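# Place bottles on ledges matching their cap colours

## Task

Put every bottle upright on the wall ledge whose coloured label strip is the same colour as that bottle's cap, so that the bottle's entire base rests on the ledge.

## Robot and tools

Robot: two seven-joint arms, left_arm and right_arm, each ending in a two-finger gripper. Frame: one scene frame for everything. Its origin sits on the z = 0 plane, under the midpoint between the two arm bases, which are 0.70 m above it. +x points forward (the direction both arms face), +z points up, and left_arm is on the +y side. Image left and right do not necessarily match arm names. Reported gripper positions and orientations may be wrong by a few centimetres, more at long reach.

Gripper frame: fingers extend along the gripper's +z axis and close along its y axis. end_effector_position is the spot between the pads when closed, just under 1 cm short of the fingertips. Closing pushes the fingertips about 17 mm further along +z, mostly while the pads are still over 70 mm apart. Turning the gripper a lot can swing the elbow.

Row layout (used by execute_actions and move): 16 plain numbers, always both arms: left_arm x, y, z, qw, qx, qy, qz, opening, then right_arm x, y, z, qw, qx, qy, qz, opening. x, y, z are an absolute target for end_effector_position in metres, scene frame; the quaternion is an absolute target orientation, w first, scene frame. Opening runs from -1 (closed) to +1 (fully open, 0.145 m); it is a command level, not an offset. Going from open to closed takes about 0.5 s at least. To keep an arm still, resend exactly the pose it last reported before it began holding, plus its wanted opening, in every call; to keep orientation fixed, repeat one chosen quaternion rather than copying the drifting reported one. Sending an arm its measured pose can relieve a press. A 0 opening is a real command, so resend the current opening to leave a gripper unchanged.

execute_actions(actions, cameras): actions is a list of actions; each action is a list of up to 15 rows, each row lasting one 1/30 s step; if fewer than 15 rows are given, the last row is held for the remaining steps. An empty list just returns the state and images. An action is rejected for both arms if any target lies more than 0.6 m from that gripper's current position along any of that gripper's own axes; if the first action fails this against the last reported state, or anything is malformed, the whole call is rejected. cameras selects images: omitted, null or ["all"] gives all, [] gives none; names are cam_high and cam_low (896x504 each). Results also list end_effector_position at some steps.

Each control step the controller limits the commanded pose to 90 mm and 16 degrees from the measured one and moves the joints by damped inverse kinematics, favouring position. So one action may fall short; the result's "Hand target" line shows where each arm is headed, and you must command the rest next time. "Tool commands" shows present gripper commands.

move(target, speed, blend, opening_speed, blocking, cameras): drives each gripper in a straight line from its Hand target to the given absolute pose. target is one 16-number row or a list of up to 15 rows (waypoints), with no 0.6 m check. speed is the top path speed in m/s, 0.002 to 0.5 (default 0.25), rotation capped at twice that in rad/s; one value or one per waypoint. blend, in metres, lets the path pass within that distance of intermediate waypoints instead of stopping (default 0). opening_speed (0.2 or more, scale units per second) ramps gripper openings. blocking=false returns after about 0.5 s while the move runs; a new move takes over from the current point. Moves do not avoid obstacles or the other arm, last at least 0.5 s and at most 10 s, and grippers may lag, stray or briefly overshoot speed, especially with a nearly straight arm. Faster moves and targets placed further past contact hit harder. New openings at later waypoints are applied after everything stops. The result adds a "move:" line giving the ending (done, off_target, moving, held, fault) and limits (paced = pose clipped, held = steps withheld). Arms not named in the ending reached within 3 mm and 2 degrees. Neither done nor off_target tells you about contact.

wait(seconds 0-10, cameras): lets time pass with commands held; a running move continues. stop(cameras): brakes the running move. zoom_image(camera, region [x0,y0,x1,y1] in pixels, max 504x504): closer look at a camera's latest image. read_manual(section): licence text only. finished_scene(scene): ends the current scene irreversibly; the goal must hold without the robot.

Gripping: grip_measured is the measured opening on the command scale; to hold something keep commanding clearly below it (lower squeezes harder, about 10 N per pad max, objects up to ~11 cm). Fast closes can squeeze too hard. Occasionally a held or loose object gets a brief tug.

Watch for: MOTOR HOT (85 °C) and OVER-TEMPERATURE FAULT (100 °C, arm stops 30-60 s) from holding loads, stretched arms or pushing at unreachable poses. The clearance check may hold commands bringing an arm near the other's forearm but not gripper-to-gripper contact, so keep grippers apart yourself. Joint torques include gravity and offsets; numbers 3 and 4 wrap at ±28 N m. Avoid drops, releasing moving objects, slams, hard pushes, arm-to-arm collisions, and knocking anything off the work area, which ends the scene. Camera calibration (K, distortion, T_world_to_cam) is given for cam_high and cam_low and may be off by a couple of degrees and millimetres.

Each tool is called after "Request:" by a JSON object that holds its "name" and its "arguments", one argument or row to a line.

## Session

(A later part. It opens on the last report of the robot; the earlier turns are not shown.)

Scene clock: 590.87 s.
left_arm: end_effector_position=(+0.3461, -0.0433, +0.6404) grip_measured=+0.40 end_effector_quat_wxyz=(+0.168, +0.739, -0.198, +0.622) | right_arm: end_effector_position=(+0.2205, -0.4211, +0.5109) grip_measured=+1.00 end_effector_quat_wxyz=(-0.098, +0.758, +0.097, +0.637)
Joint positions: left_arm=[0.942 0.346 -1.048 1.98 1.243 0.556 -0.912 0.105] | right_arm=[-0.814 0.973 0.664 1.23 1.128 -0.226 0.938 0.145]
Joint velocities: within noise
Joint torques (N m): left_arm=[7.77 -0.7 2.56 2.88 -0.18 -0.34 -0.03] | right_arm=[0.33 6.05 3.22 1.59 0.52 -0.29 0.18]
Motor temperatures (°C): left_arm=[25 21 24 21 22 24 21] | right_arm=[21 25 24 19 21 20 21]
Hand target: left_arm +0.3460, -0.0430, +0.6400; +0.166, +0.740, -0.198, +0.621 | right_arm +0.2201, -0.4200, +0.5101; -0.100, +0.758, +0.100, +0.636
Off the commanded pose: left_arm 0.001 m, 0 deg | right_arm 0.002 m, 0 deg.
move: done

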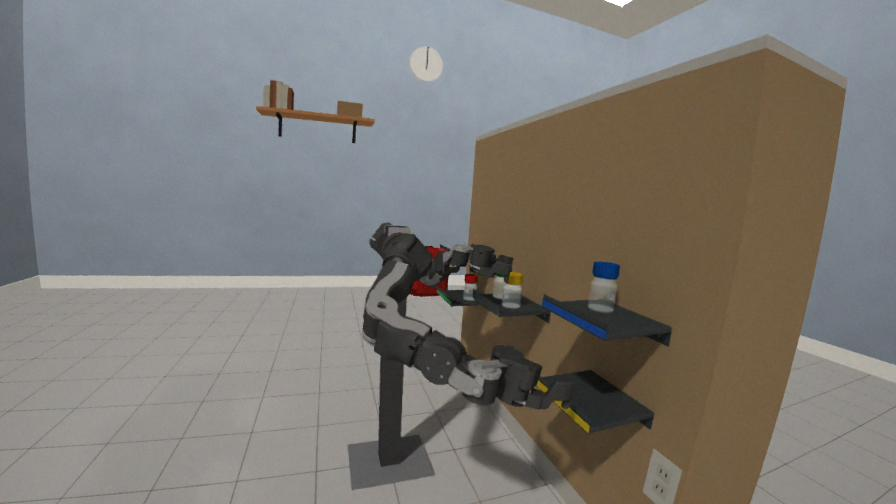

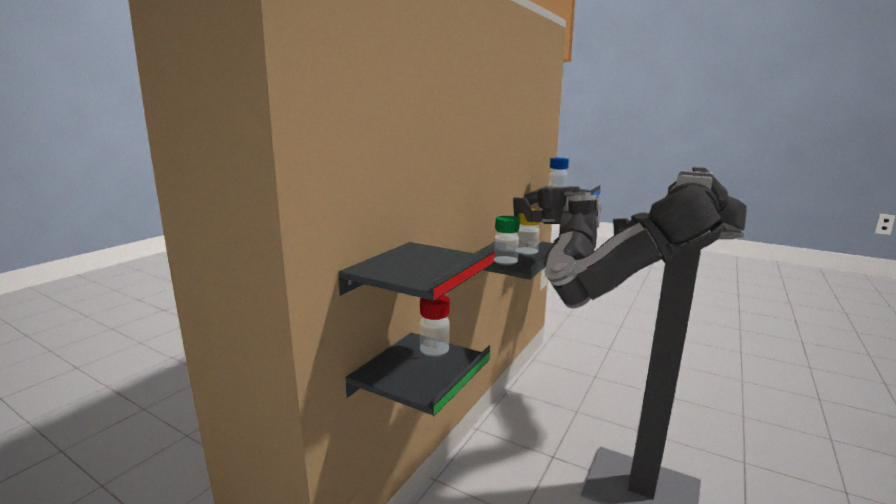

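Request:
{"name": "move", "arguments": {
  "target": [
    [0.346,-0.043,0.68,0.1664,0.74,-0.1983,0.6209,0.4,0.22,-0.42,0.51,-0.1,0.7595,0.1,0.6373,1],
    [0.255,0.01,0.68,0.1664,0.74,-0.1983,0.6209,1,0.22,-0.42,0.51,-0.1,0.7595,0.1,0.6373,1],
    [0.23,0.12,0.55,0,0.766,0,0.6428,1,0.22,-0.42,0.51,-0.1,0.7595,0.1,0.6373,1],
    [0.25,0.24,0.5,-0.1664,0.74,0.1983,0.6209,1,0.22,-0.42,0.51,-0.1,0.7595,0.1,0.6373,1]
  ],
  "speed": 0.15
}}

Request:
{"name": "zoom_image", "arguments": {
  "camera": "cam_high",
  "region": [420, 200, 580, 340]
}}

Request:
{"name": "zoom_image", "arguments": {
  "camera": "cam_low",
  "region": [400, 190, 600, 360]
}}

Scene clock: 614.73 s.
left_arm: end_effector_position=(+0.2505, +0.2395, +0.5016) grip_measured=+1.00 end_effector_quat_wxyz=(-0.165, +0.739, +0.195, +0.623) | right_arm: end_effector_position=(+0.2205, -0.4211, +0.5109) grip_measured=+1.00 end_effector_quat_wxyz=(-0.098, +0.758, +0.097, +0.637)
Joint positions: left_arm=[0.178 1.061 -1.105 2.184 0.781 -0.294 -1.578 0.145] | right_arm=[-0.814 0.973 0.664 1.23 1.128 -0.226 0.938 0.145]
Joint velocities: within noise
Joint torques (N m): left_arm=[2.62 2.78 1.8 3.17 -0.33 -0.13 0.04] | right_arm=[0.28 6.26 3.21 1.57 0.53 -0.29 0.18]
Motor temperatures (°C): left_arm=[25 21 25 21 22 24 21] | right_arm=[21 25 24 19 21 20 21]
Hand target: left_arm +0.2500, +0.2400, +0.5000; -0.166, +0.740, +0.198, +0.621 | right_arm +0.2201, -0.4200, +0.5101; -0.100, +0.758, +0.100, +0.636
Off the commanded pose: left_arm 0.002 m, 0 deg | right_arm 0.002 m, 0 deg.
joint sent to its limit (left arm) — joint 7 (wrist yaw), lower limit. The joint targets still meet the commanded pose.
move: done; target 2's new opening was sent with left_arm's hand 0.019 m and 1 deg from that target

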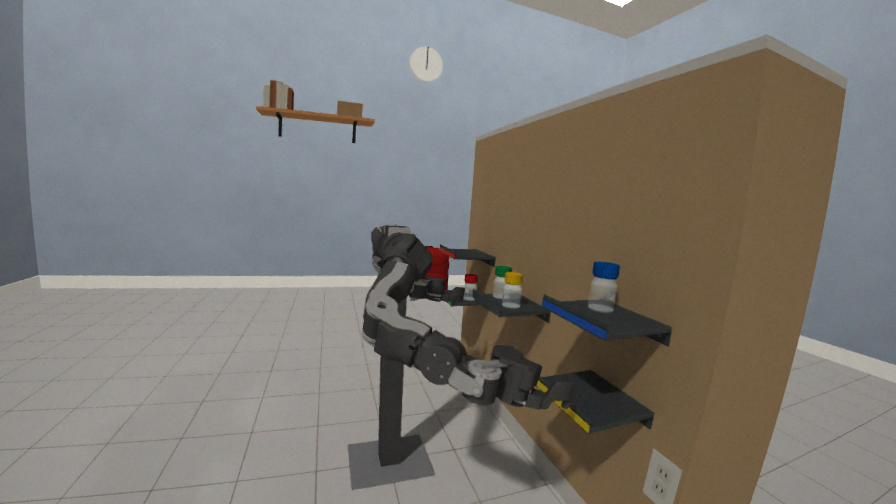

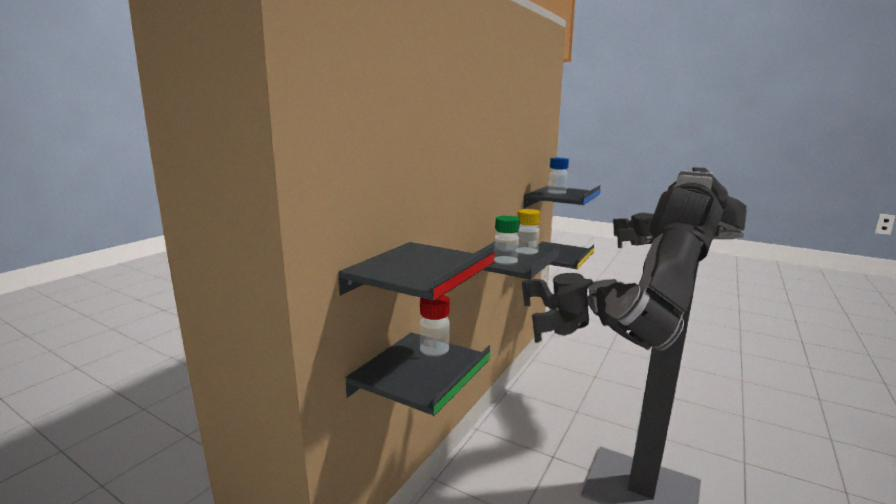

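Scaled by 3.150 from the camera's 896x504 image, which has a finer 1280x720 frame.

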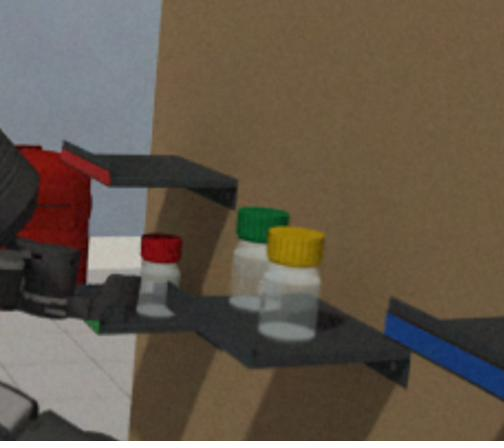

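Scaled by 2.520 from the camera's 896x504 image, which has a finer 1280x720 frame.

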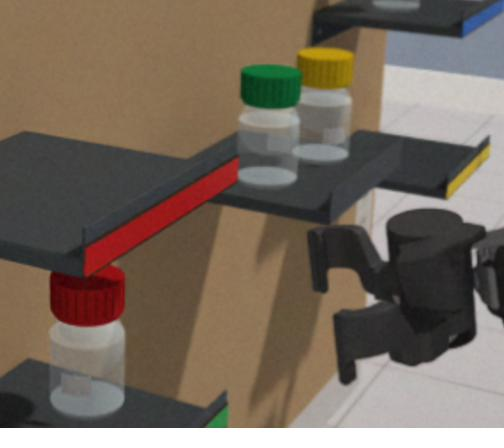

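Request:
{"name": "move", "arguments": {
  "target": [
    [0.25,0.252,0.494,-0.1664,0.74,0.1983,0.6209,1,0.22,-0.42,0.51,-0.1,0.7595,0.1,0.6373,1],
    [0.392,0.336,0.494,-0.1664,0.74,0.1983,0.6209,1,0.22,-0.42,0.51,-0.1,0.7595,0.1,0.6373,1]
  ],
  "speed": 0.12
}}

Request:
{"name": "zoom_image", "arguments": {
  "camera": "cam_low",
  "region": [150, 100, 500, 350]
}}

Request:
{"name": "zoom_image", "arguments": {
  "camera": "cam_high",
  "region": [250, 120, 550, 350]
}}

Scene clock: 674.50 s.
left_arm: end_effector_position=(+0.3919, +0.3377, +0.4965) grip_measured=+1.00 end_effector_quat_wxyz=(-0.169, +0.737, +0.200, +0.623) | right_arm: end_effector_position=(+0.2205, -0.4211, +0.5109) grip_measured=+1.00 end_effector_quat_wxyz=(-0.098, +0.758, +0.097, +0.637)
Joint positions: left_arm=[0.615 1.001 -1.05 1.47 1.262 -0.261 -0.906 0.145] | right_arm=[-0.814 0.973 0.664 1.23 1.128 -0.226 0.938 0.145]
Joint velocities: within noise
Joint torques (N m): left_arm=[6.87 3.68 2.37 1.96 -0.21 -0.33 0.24] | right_arm=[0.22 6.05 3.22 1.58 0.53 -0.3 0.2]
Motor temperatures (°C): left_arm=[23 22 24 22 22 24 21] | right_arm=[20 26 24 19 21 20 21]
Hand target: left_arm +0.3920, +0.3360, +0.4940; -0.166, +0.740, +0.198, +0.621 | right_arm +0.2201, -0.4200, +0.5101; -0.100, +0.758, +0.100, +0.636
Off the commanded pose: left_arm 0.003 m, 1 deg | right_arm 0.002 m, 0 deg.
move: done

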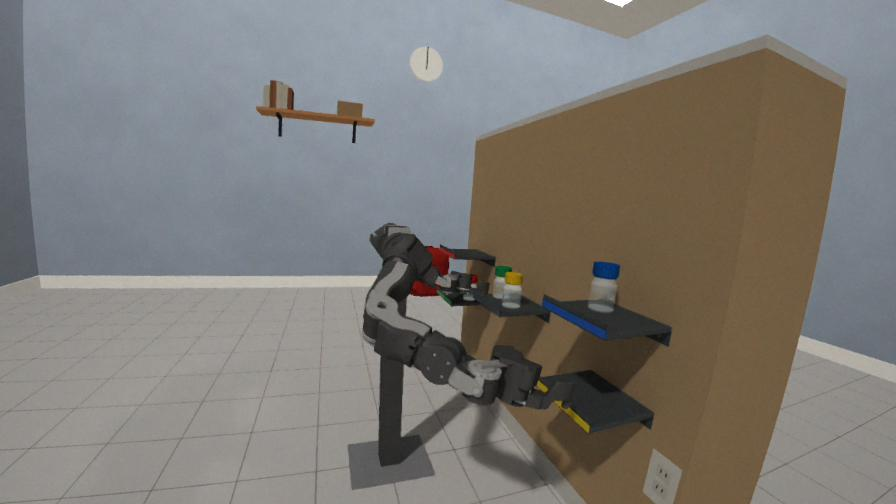

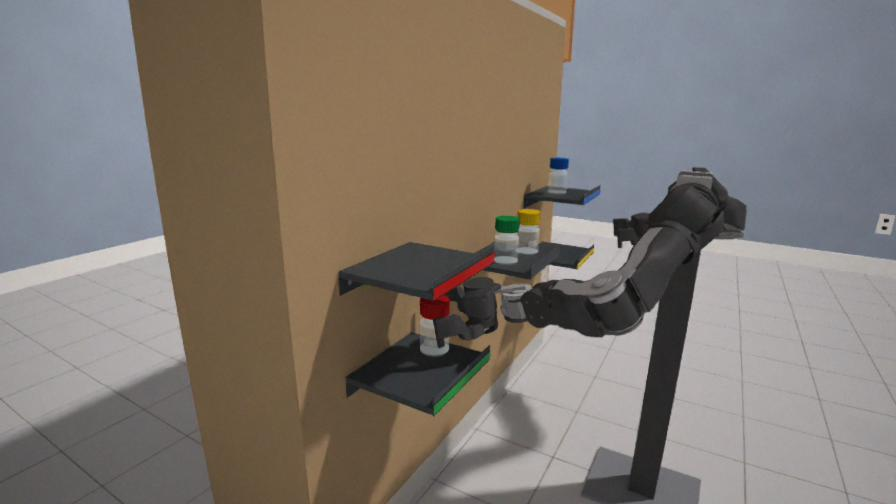

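Scaled by 1.440 from the camera's 896x504 image, which has a finer 1280x720 frame.

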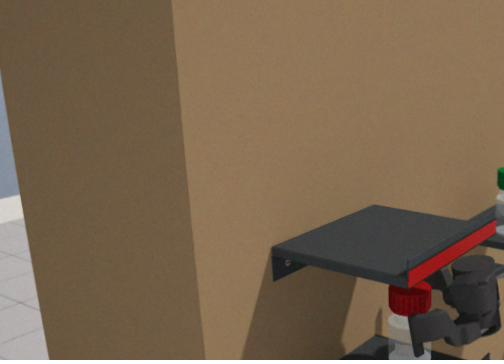

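Scaled by 1.680 from the camera's 896x504 image, which has a finer 1280x720 frame.

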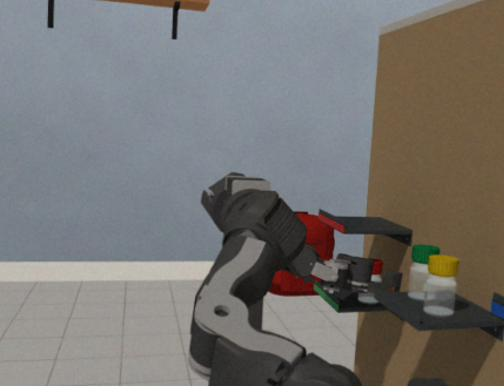

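Request:
{"name": "move", "arguments": {
  "target": [
    [0.396,0.339,0.487,-0.1664,0.74,0.1983,0.6209,1,0.22,-0.42,0.51,-0.1,0.7595,0.1,0.6373,1],
    [0.396,0.339,0.487,-0.1664,0.74,0.1983,0.6209,-0.6,0.22,-0.42,0.51,-0.1,0.7595,0.1,0.6373,1]
  ],
  "speed": 0.05,
  "opening_speed": 1.0
}}

Request:
{"name": "zoom_image", "arguments": {
  "camera": "cam_low",
  "region": [330, 200, 580, 430]
}}

Scene clock: 685.43 s.
left_arm: end_effector_position=(+0.3960, +0.3403, +0.4888) grip_measured=-0.25 end_effector_quat_wxyz=(-0.168, +0.738, +0.199, +0.622) | right_arm: end_effector_position=(+0.2205, -0.4211, +0.5109) grip_measured=+1.00 end_effector_quat_wxyz=(-0.098, +0.758, +0.097, +0.637)
Joint positions: left_arm=[0.615 0.975 -1.05 1.416 1.259 -0.268 -0.873 0.057] | right_arm=[-0.814 0.973 0.664 1.23 1.128 -0.226 0.938 0.145]
Joint velocities: within noise
Joint torques (N m): left_arm=[6.92 3.71 2.5 1.98 -0.28 -0.51 0.2] | right_arm=[0.22 6.03 3.32 1.54 0.53 -0.32 0.17]
Motor temperatures (°C): left_arm=[24 22 24 21 22 24 21] | right_arm=[20 26 24 19 21 20 21]
Hand target: left_arm +0.3960, +0.3389, +0.4870; -0.166, +0.740, +0.198, +0.621 | right_arm +0.2201, -0.4200, +0.5101; -0.100, +0.758, +0.100, +0.636
Off the commanded pose: left_arm 0.002 m, 0 deg | right_arm 0.002 m, 0 deg.
move: done

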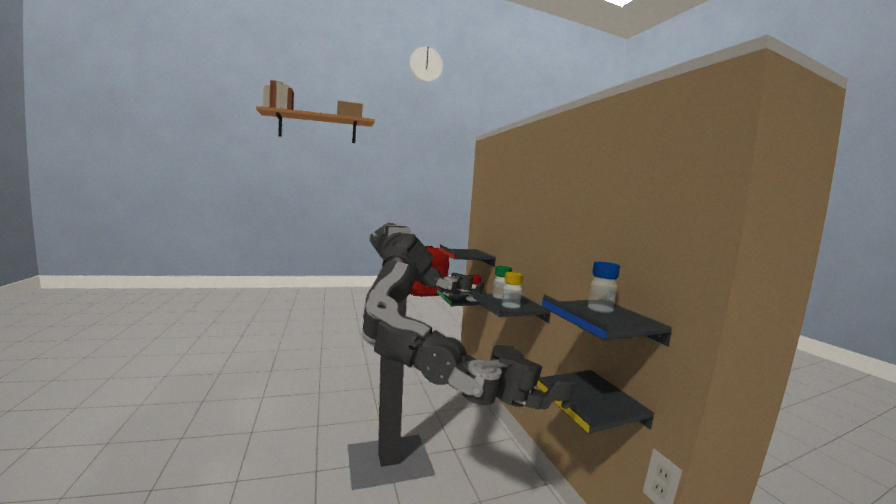

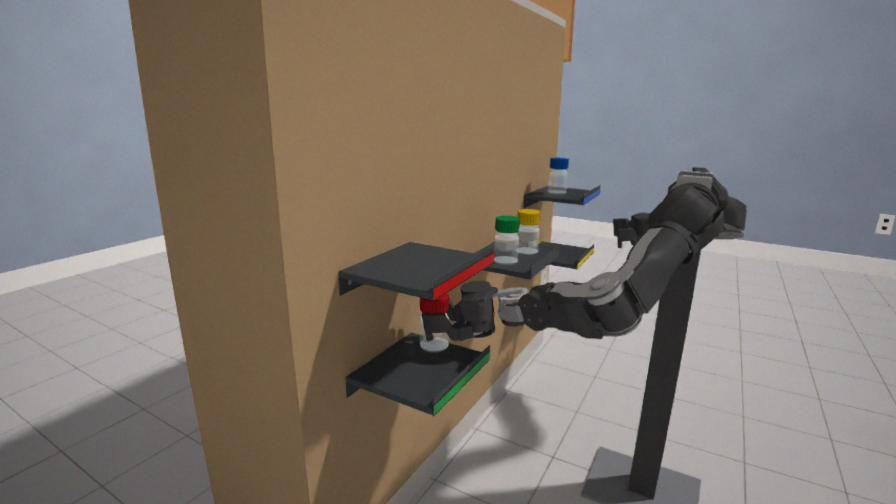

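Scaled by 2.016 from the camera's 896x504 image, which has a finer 1280x720 frame.

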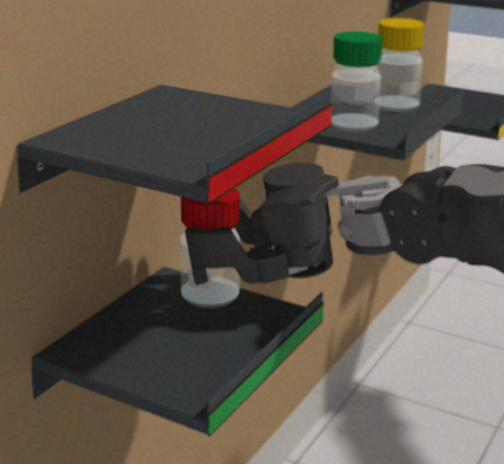

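Request:
{"name": "move", "arguments": {
  "target": [
    [0.396,0.339,0.525,-0.1664,0.74,0.1983,0.6209,-0.6,0.22,-0.42,0.51,-0.1,0.7595,0.1,0.6373,1],
    [0.24,0.252,0.525,-0.1664,0.74,0.1983,0.6209,-0.6,0.22,-0.42,0.51,-0.1,0.7595,0.1,0.6373,1],
    [0.22,0.40,0.51,0.1,0.7595,-0.1,0.6373,-0.6,0.22,-0.42,0.51,-0.1,0.7595,0.1,0.6373,1]
  ],
  "speed": 0.1
}}

Request:
{"name": "move", "arguments": {
  "target": [
    [0.23,0.40,0.62,0.1,0.7595,-0.1,0.6373,-0.6,0.22,-0.42,0.51,-0.1,0.7595,0.1,0.6373,1],
    [0.235,0.40,0.745,0.1,0.7595,-0.1,0.6373,-0.6,0.22,-0.42,0.51,-0.1,0.7595,0.1,0.6373,1]
  ],
  "speed": 0.1
}}

Scene clock: 702.43 s.
left_arm: end_effector_position=(+0.2196, +0.4014, +0.5103) grip_measured=-0.25 end_effector_quat_wxyz=(+0.018, +0.808, -0.142, +0.571) | right_arm: end_effector_position=(+0.2205, -0.4211, +0.5109) grip_measured=+1.00 end_effector_quat_wxyz=(-0.098, +0.758, +0.097, +0.637)
Joint positions: left_arm=[0.485 1.838 -1.564 1.524 1.585 -0.781 0.431 0.057] | right_arm=[-0.814 0.973 0.664 1.23 1.128 -0.226 0.938 0.145]
Joint velocities: within noise
Joint torques (N m): left_arm=[2.41 6.69 1.1 -0.99 0.37 -0.75 0.17] | right_arm=[0.3 6.18 3.11 1.52 0.52 -0.3 0.2]
Motor temperatures (°C): left_arm=[24 23 24 21 22 24 21] | right_arm=[20 26 24 19 21 20 21]
Hand target: left_arm +0.2202, +0.3998, +0.5100; +0.021, +0.806, -0.143, +0.574 | right_arm +0.2201, -0.4200, +0.5101; -0.100, +0.758, +0.100, +0.636
Off the commanded pose: left_arm 0.001 m, 14 deg | right_arm 0.002 m, 0 deg.
joint sent to its limit (left arm) — joint 3 (upper arm roll), lower limit; joint 5 (forearm roll), upper limit; joint 6 (wrist pitch), lower limit. The joint targets are off in orientation, not in position.
move: off_target (left_arm)

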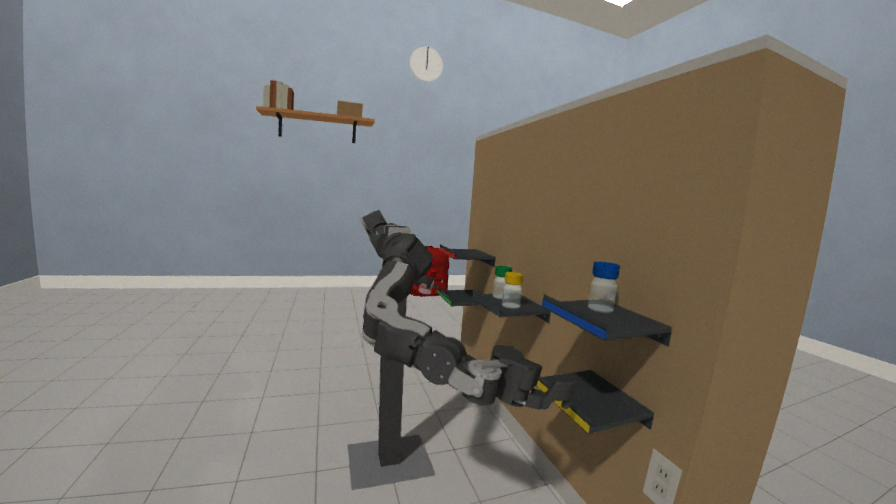

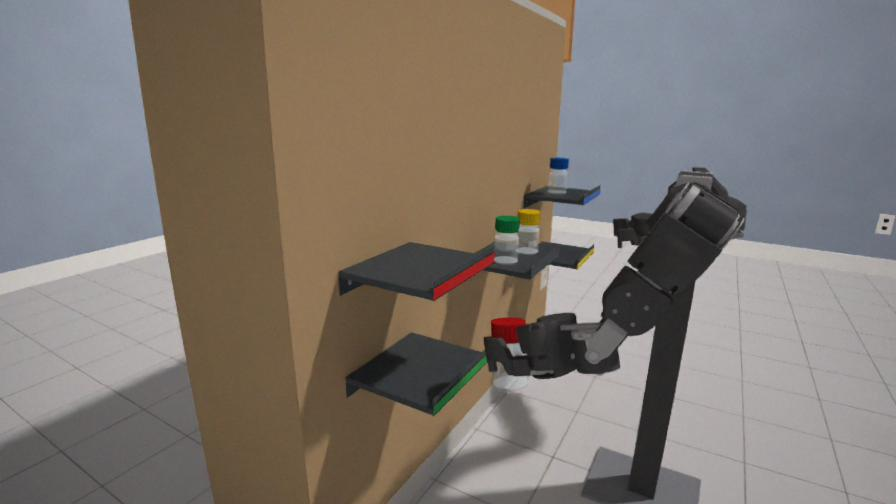

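Scene clock: 705.30 s.
left_arm: end_effector_position=(+0.2354, +0.3988, +0.7444) grip_measured=-0.25 end_effector_quat_wxyz=(+0.101, +0.760, -0.102, +0.634) | right_arm: end_effector_position=(+0.2205, -0.4211, +0.5109) grip_measured=+1.00 end_effector_quat_wxyz=(-0.098, +0.758, +0.097, +0.637)
Joint positions: left_arm=[1.98 1.98 -1.396 1.545 1.23 0.677 0.875 0.057] | right_arm=[-0.814 0.973 0.664 1.23 1.128 -0.226 0.938 0.145]
Joint velocities: within noise
Joint torques (N m): left_arm=[1.67 -2.91 2.86 0.68 0.51 -0.43 0.01] | right_arm=[0.12 6.13 3.26 1.42 0.51 -0.3 0.18]
Motor temperatures (°C): left_arm=[24 23 24 21 22 24 21] | right_arm=[20 26 24 19 21 20 21]
Hand target: left_arm +0.2350, +0.4000, +0.7450; +0.100, +0.758, -0.100, +0.636 | right_arm +0.2201, -0.4200, +0.5101; -0.100, +0.758, +0.100, +0.636
Off the commanded pose: left_arm 0.001 m, 0 deg | right_arm 0.002 m, 0 deg.
move: done

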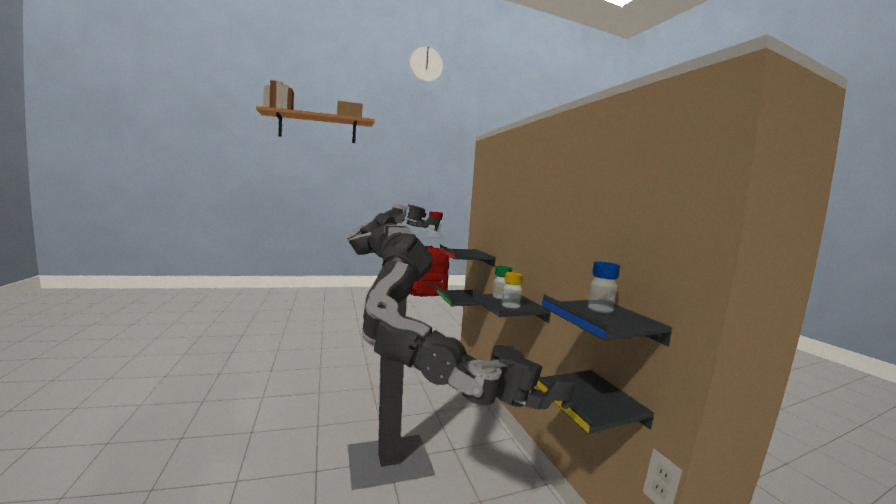

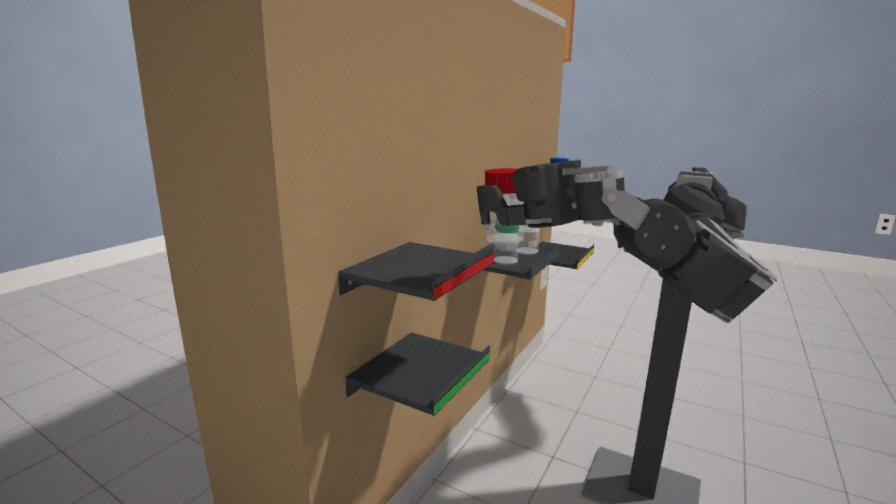

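Request:
{"name": "move", "arguments": {
  "target": [
    [0.30,0.385,0.745,0.1,0.7595,-0.1,0.6373,-0.6,0.22,-0.42,0.51,-0.1,0.7595,0.1,0.6373,1],
    [0.405,0.38,0.745,0.1,0.7595,-0.1,0.6373,-0.6,0.22,-0.42,0.51,-0.1,0.7595,0.1,0.6373,1],
    [0.405,0.38,0.70,0.1,0.7595,-0.1,0.6373,-0.6,0.22,-0.42,0.51,-0.1,0.7595,0.1,0.6373,1]
  ],
  "speed": 0.1,
  "cameras": []
}}

Request:
{"name": "move", "arguments": {
  "target": [0.405,0.38,0.69,0.1,0.7595,-0.1,0.6373,-0.6,0.22,-0.42,0.51,-0.1,0.7595,0.1,0.6373,1],
  "speed": 0.03
}}

Request:
{"name": "zoom_image", "arguments": {
  "camera": "cam_low",
  "region": [330, 120, 580, 350]
}}

Request:
{"name": "move", "arguments": {
  "target": [0.405,0.38,0.686,0.1,0.7595,-0.1,0.6373,-0.6,0.22,-0.42,0.51,-0.1,0.7595,0.1,0.6373,1],
  "speed": 0.03,
  "cameras": []
}}

Request:
{"name": "move", "arguments": {
  "target": [0.405,0.38,0.682,0.1,0.7595,-0.1,0.6373,-0.6,0.22,-0.42,0.51,-0.1,0.7595,0.1,0.6373,1],
  "speed": 0.03
}}

Request:
{"name": "zoom_image", "arguments": {
  "camera": "cam_low",
  "region": [330, 120, 580, 350]
}}

Scene clock: 719.90 s.
left_arm: end_effector_position=(+0.4047, +0.3795, +0.6969) grip_measured=-0.25 end_effector_quat_wxyz=(+0.101, +0.763, -0.101, +0.631) | right_arm: end_effector_position=(+0.2205, -0.4211, +0.5109) grip_measured=+1.00 end_effector_quat_wxyz=(-0.098, +0.758, +0.097, +0.637)
Joint positions: left_arm=[1.684 1.367 -1.562 1.103 1.459 0.288 0.569 0.057] | right_arm=[-0.814 0.973 0.664 1.23 1.128 -0.226 0.938 0.145]
Joint velocities: within noise
Joint torques (N m): left_arm=[7.08 -0.65 3.81 0.53 0.56 -0.77 -0.01] | right_arm=[0.3 6.24 3.21 1.52 0.5 -0.3 0.19]
Motor temperatures (°C): left_arm=[23 22 25 21 22 24 21] | right_arm=[20 26 24 19 21 20 21]
Hand target: left_arm +0.4050, +0.3801, +0.7000; +0.100, +0.758, -0.100, +0.636 | right_arm +0.2201, -0.4200, +0.5101; -0.100, +0.758, +0.100, +0.636
Off the commanded pose: left_arm 0.003 m, 1 deg | right_arm 0.002 m, 0 deg.
move: done
No camera images: "cameras" was empty.

Scene clock: 720.67 s.
left_arm: end_effector_position=(+0.4050, +0.3790, +0.6887) grip_measured=-0.25 end_effector_quat_wxyz=(+0.101, +0.761, -0.102, +0.633) | right_arm: end_effector_position=(+0.2205, -0.4211, +0.5109) grip_measured=+1.00 end_effector_quat_wxyz=(-0.098, +0.758, +0.097, +0.637)
Joint positions: left_arm=[1.649 1.371 -1.562 1.109 1.471 0.25 0.565 0.057] | right_arm=[-0.814 0.973 0.664 1.23 1.128 -0.226 0.938 0.145]
Joint velocities: within noise
Joint torques (N m): left_arm=[6.42 -0.12 3.44 0.59 0.57 -0.81 -0.03] | right_arm=[0.2 6.21 3.28 1.44 0.52 -0.32 0.18]
Motor temperatures (°C): left_arm=[23 22 25 21 22 24 21] | right_arm=[20 26 24 19 21 20 21]
Hand target: left_arm +0.4050, +0.3800, +0.6900; +0.100, +0.758, -0.100, +0.636 | right_arm +0.2201, -0.4200, +0.5101; -0.100, +0.758, +0.100, +0.636
Off the commanded pose: left_arm 0.002 m, 1 deg | right_arm 0.002 m, 0 deg.
move: done

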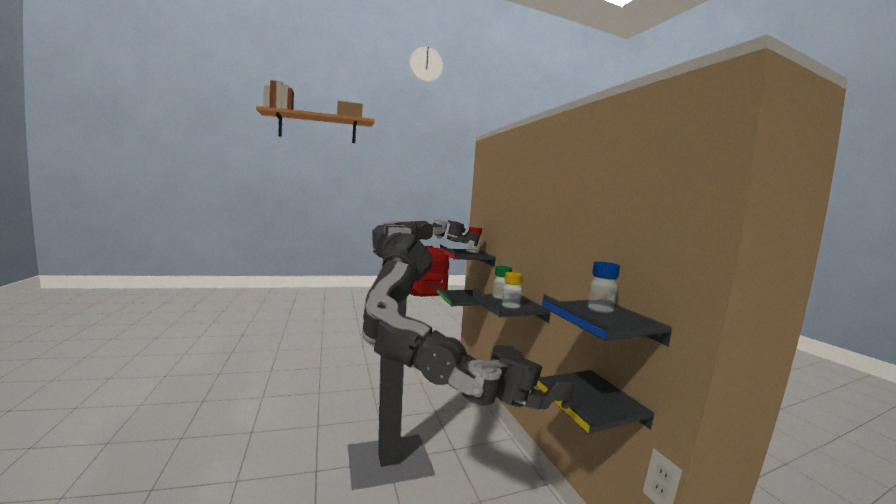

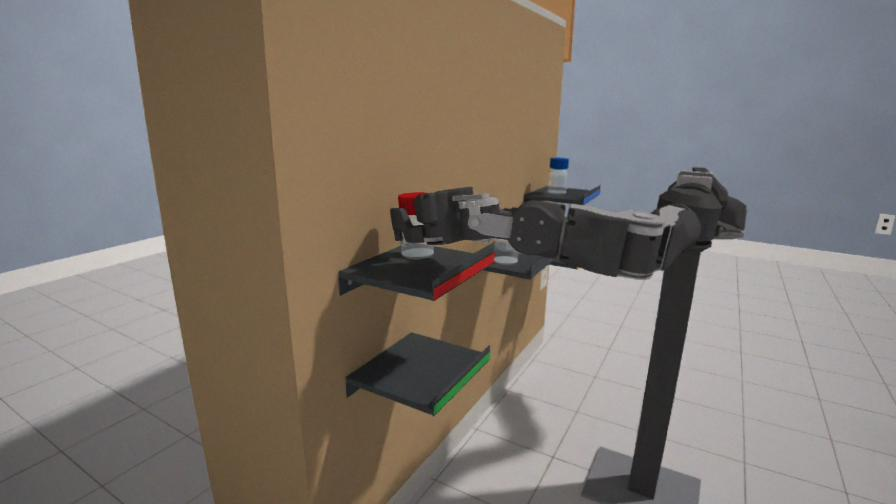

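Scaled by 2.016 from the camera's 896x504 image, which has a finer 1280x720 frame.

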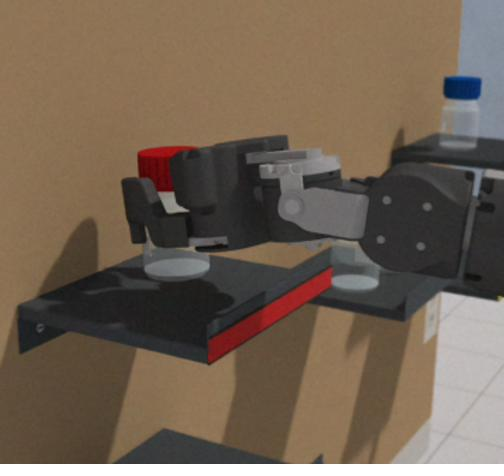

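Scene clock: 721.37 s.
left_arm: end_effector_position=(+0.4050, +0.3791, +0.6855) grip_measured=-0.25 end_effector_quat_wxyz=(+0.101, +0.760, -0.102, +0.633) | right_arm: end_effector_position=(+0.2205, -0.4211, +0.5109) grip_measured=+1.00 end_effector_quat_wxyz=(-0.098, +0.758, +0.097, +0.637)
Joint positions: left_arm=[1.635 1.373 -1.562 1.11 1.476 0.234 0.563 0.057] | right_arm=[-0.814 0.973 0.664 1.23 1.128 -0.226 0.938 0.145]
Joint velocities: within noise
Joint torques (N m): left_arm=[6.18 0.01 3.29 0.61 0.56 -0.78 -0.03] | right_arm=[0.22 6.05 3.23 1.55 0.51 -0.28 0.19]
Motor temperatures (°C): left_arm=[23 22 25 21 22 24 21] | right_arm=[20 26 24 19 21 20 21]
Hand target: left_arm +0.4050, +0.3800, +0.6860; +0.100, +0.758, -0.100, +0.636 | right_arm +0.2201, -0.4200, +0.5101; -0.100, +0.758, +0.100, +0.636
Off the commanded pose: left_arm 0.001 m, 0 deg | right_arm 0.002 m, 0 deg.
move: done
No camera images: "cameras" was empty.

Scene clock: 722.07 s.
left_arm: end_effector_position=(+0.4051, +0.3791, +0.6852) grip_measured=-0.25 end_effector_quat_wxyz=(+0.101, +0.756, -0.102, +0.639) | right_arm: end_effector_position=(+0.2205, -0.4211, +0.5109) grip_measured=+1.00 end_effector_quat_wxyz=(-0.098, +0.758, +0.097, +0.637)
Joint positions: left_arm=[1.625 1.375 -1.562 1.112 1.485 0.211 0.562 0.057] | right_arm=[-0.814 0.973 0.664 1.23 1.128 -0.226 0.938 0.145]
Joint velocities: within noise
Joint torques (N m): left_arm=[5.55 -0.01 2.61 0.64 0.46 -0.56 -0.04] | right_arm=[0.2 6.11 3.26 1.46 0.51 -0.29 0.18]
Motor temperatures (°C): left_arm=[23 22 25 21 22 24 21] | right_arm=[20 26 24 19 21 20 21]
Hand target: left_arm +0.4049, +0.3800, +0.6820; +0.100, +0.758, -0.100, +0.636 | right_arm +0.2201, -0.4200, +0.5101; -0.100, +0.758, +0.100, +0.636
Off the commanded pose: left_arm 0.003 m, 1 deg | right_arm 0.002 m, 0 deg.
move: done

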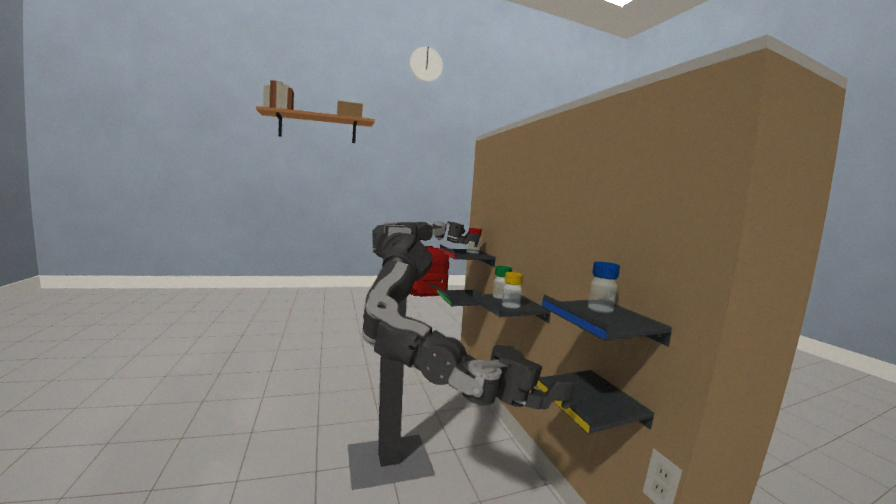

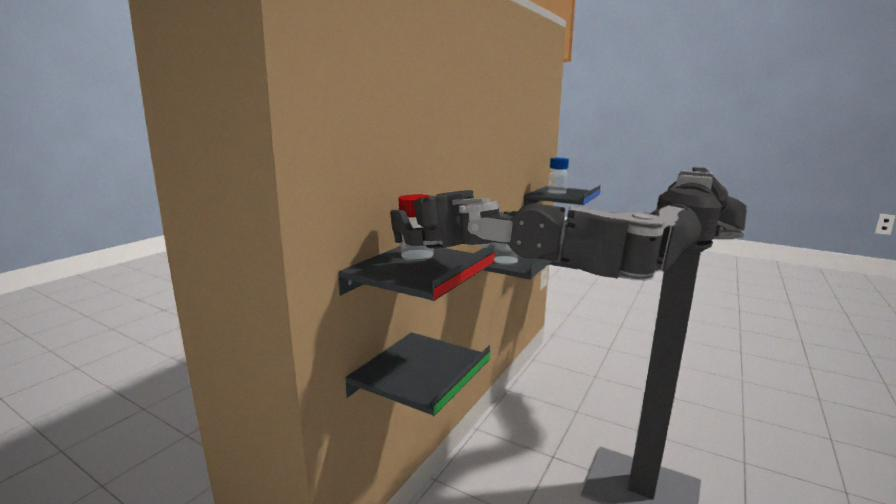

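Scaled by 2.016 from the camera's 896x504 image, which has a finer 1280x720 frame.

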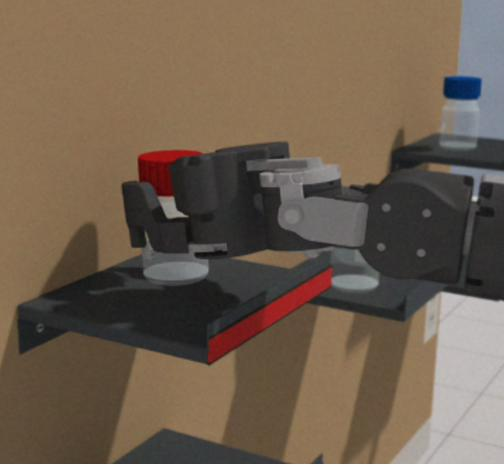

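Request:
{"name": "move", "arguments": {
  "target": [0.405,0.38,0.685,0.1,0.7595,-0.1,0.6373,0.6,0.22,-0.42,0.51,-0.1,0.7595,0.1,0.6373,1],
  "speed": 0.03,
  "opening_speed": 0.8,
  "cameras": []
}}

Request:
{"name": "move", "arguments": {
  "target": [
    [0.355,0.393,0.692,0.1,0.7595,-0.1,0.6373,0.65,0.22,-0.42,0.51,-0.1,0.7595,0.1,0.6373,1],
    [0.24,0.42,0.72,0.1,0.7595,-0.1,0.6373,0.65,0.22,-0.42,0.51,-0.1,0.7595,0.1,0.6373,1]
  ],
  "speed": 0.06
}}

Request:
{"name": "zoom_image", "arguments": {
  "camera": "cam_low",
  "region": [330, 120, 630, 350]
}}

Request:
{"name": "zoom_image", "arguments": {
  "camera": "cam_high",
  "region": [400, 200, 700, 440]
}}

Scene clock: 742.77 s.
left_arm: end_effector_position=(+0.4050, +0.3792, +0.6850) grip_measured=+0.60 end_effector_quat_wxyz=(+0.102, +0.757, -0.101, +0.637) | right_arm: end_effector_position=(+0.2205, -0.4211, +0.5109) grip_measured=+1.00 end_effector_quat_wxyz=(-0.098, +0.758, +0.097, +0.637)
Joint positions: left_arm=[1.627 1.375 -1.562 1.112 1.484 0.219 0.562 0.119] | right_arm=[-0.814 0.973 0.664 1.23 1.128 -0.226 0.938 0.145]
Joint velocities: within noise
Joint torques (N m): left_arm=[7.13 -0.22 3.28 0.4 0.35 -0.41 -0.01] | right_arm=[0.28 6.18 3.28 1.58 0.51 -0.31 0.21]
Motor temperatures (°C): left_arm=[24 22 25 21 22 24 21] | right_arm=[20 26 24 19 21 20 21]
Hand target: left_arm +0.4050, +0.3800, +0.6850; +0.100, +0.758, -0.100, +0.636 | right_arm +0.2201, -0.4200, +0.5101; -0.100, +0.758, +0.100, +0.636
Off the commanded pose: left_arm 0.001 m, 0 deg | right_arm 0.002 m, 0 deg.
move: done
No camera images: "cameras" was empty.

Scene clock: 746.00 s.
left_arm: end_effector_position=(+0.2400, +0.4211, +0.7202) grip_measured=+0.65 end_effector_quat_wxyz=(+0.098, +0.757, -0.098, +0.638) | right_arm: end_effector_position=(+0.2205, -0.4211, +0.5109) grip_measured=+1.00 end_effector_quat_wxyz=(-0.098, +0.758, +0.097, +0.637)
Joint positions: left_arm=[1.692 1.991 -1.382 1.441 1.36 0.416 0.888 0.122] | right_arm=[-0.814 0.973 0.664 1.23 1.128 -0.226 0.938 0.145]
Joint velocities: within noise
Joint torques (N m): left_arm=[0.59 -1.17 3.67 0.76 0.44 -0.26 0.25] | right_arm=[0.17 6.26 3.28 1.54 0.51 -0.31 0.18]
Motor temperatures (°C): left_arm=[24 22 25 21 22 24 21] | right_arm=[20 26 24 19 21 20 21]
Hand target: left_arm +0.2400, +0.4200, +0.7200; +0.100, +0.758, -0.100, +0.636 | right_arm +0.2201, -0.4200, +0.5101; -0.100, +0.758, +0.100, +0.636
Off the commanded pose: left_arm 0.001 m, 0 deg | right_arm 0.002 m, 0 deg.
move: done

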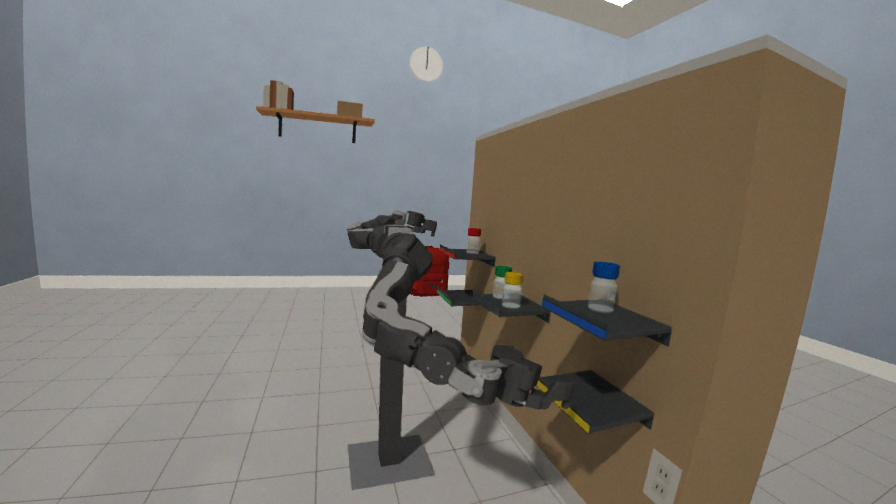

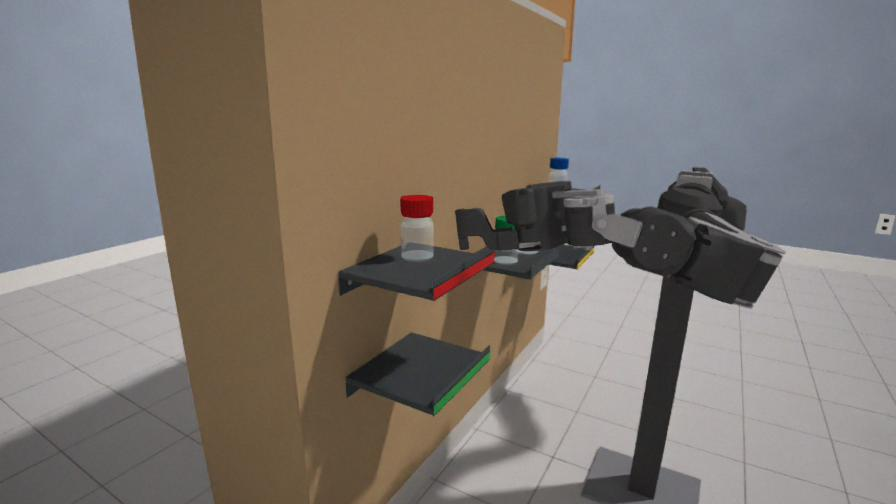

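Scaled by 1.680 from the camera's 896x504 image, which has a finer 1280x720 frame.

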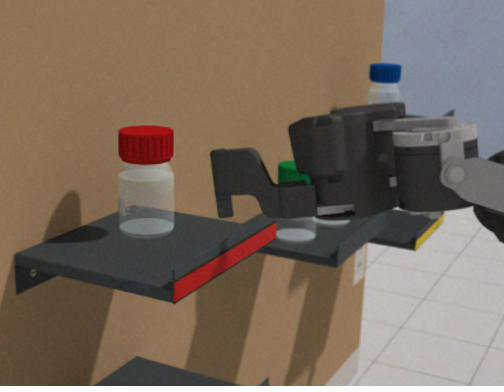

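Scaled by 1.680 from the camera's 896x504 image, which has a finer 1280x720 frame.

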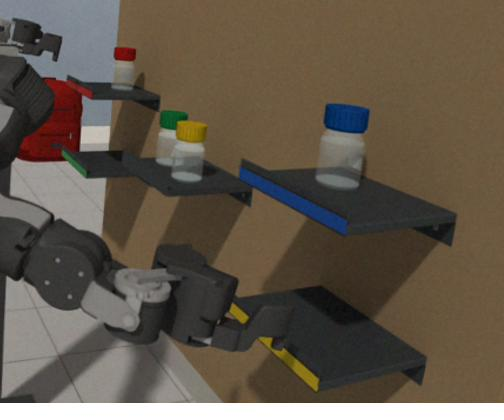

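Request:
{"name": "move", "arguments": {
  "target": [
    [0.24,0.42,0.72,0.1,0.7595,-0.1,0.6373,0.65,0.25,-0.25,0.50,0.1664,0.74,-0.1983,0.6209,0.6],
    [0.24,0.42,0.72,0.1,0.7595,-0.1,0.6373,0.65,0.25,-0.15,0.62,0,0.766,0,0.6428,0.6],
    [0.24,0.42,0.72,0.1,0.7595,-0.1,0.6373,0.65,0.255,-0.10,0.66,-0.1664,0.74,0.1983,0.6209,0.6]
  ],
  "speed": 0.15
}}

Request:
{"name": "zoom_image", "arguments": {
  "camera": "cam_high",
  "region": [400, 200, 700, 440]
}}

Scene clock: 767.80 s.
left_arm: end_effector_position=(+0.2400, +0.4211, +0.7202) grip_measured=+0.65 end_effector_quat_wxyz=(+0.098, +0.757, -0.098, +0.638) | right_arm: end_effector_position=(+0.2551, -0.0996, +0.6606) grip_measured=+0.60 end_effector_quat_wxyz=(-0.248, +0.713, +0.271, +0.597)
Joint positions: left_arm=[1.692 1.991 -1.382 1.441 1.36 0.416 0.888 0.122] | right_arm=[-0.426 1.535 0.374 2.441 1.558 0.152 -0.106 0.119]
Joint velocities: within noise
Joint torques (N m): left_arm=[0.59 -1.2 3.67 0.75 0.44 -0.26 0.24] | right_arm=[2.52 4.13 2.74 0.53 0.14 -0.33 -0.11]
Motor temperatures (°C): left_arm=[23 22 26 21 22 24 21] | right_arm=[20 25 24 19 21 20 21]
Hand target: left_arm +0.2400, +0.4200, +0.7200; +0.100, +0.758, -0.100, +0.636 | right_arm +0.2557, -0.1003, +0.6600; -0.246, +0.715, +0.269, +0.596
Off the commanded pose: left_arm 0.001 m, 0 deg | right_arm 0.001 m, 13 deg.
joint read past its limit (right arm) — joint 4 (elbow), upper limit, where the elbow is as bent as it goes.
joint sent to its limit (right arm) — joint 4 (elbow), upper limit, where the elbow is as bent as it goes; joint 5 (forearm roll), upper limit. The joint targets are off in orientation, not in position.
move: off_target (right_arm); limits=paced

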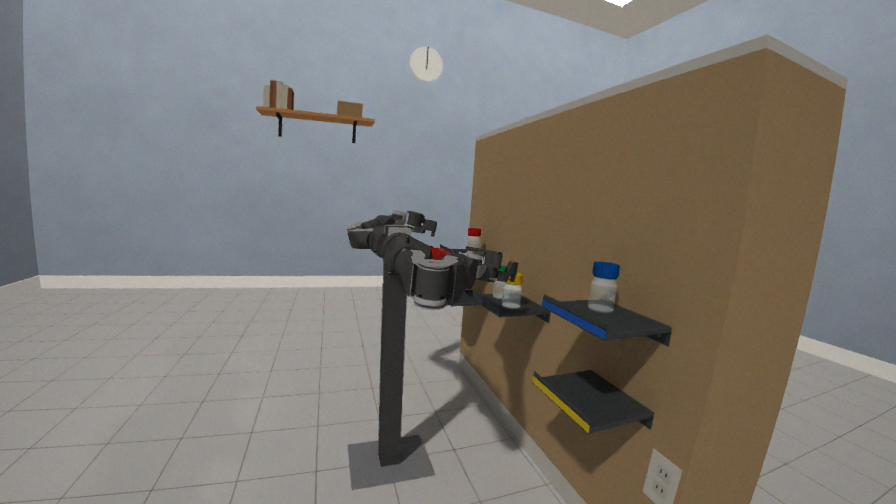

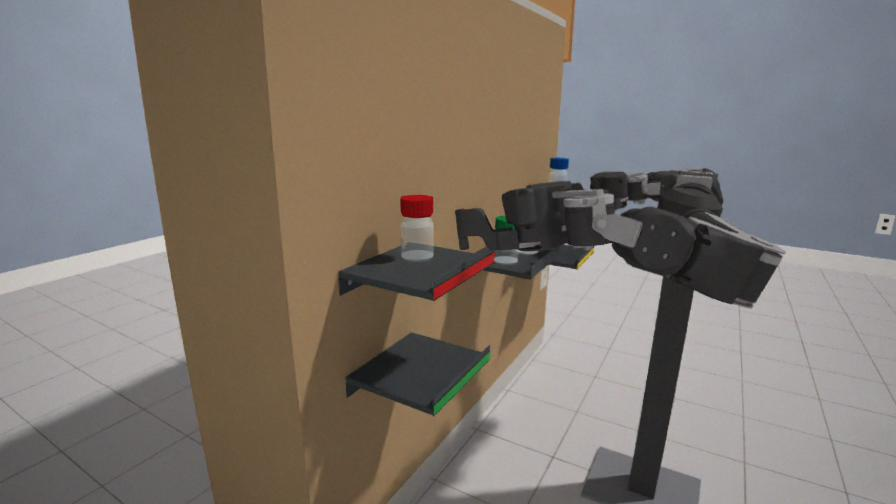

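Scaled by 1.680 from the camera's 896x504 image, which has a finer 1280x720 frame.

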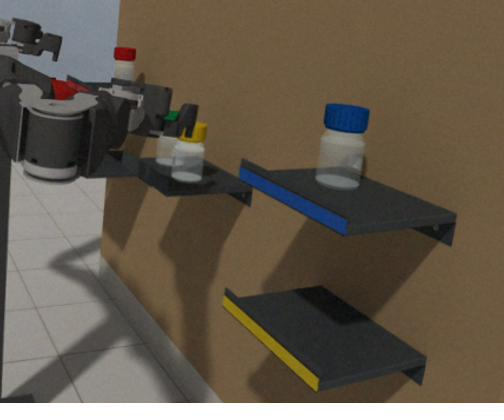

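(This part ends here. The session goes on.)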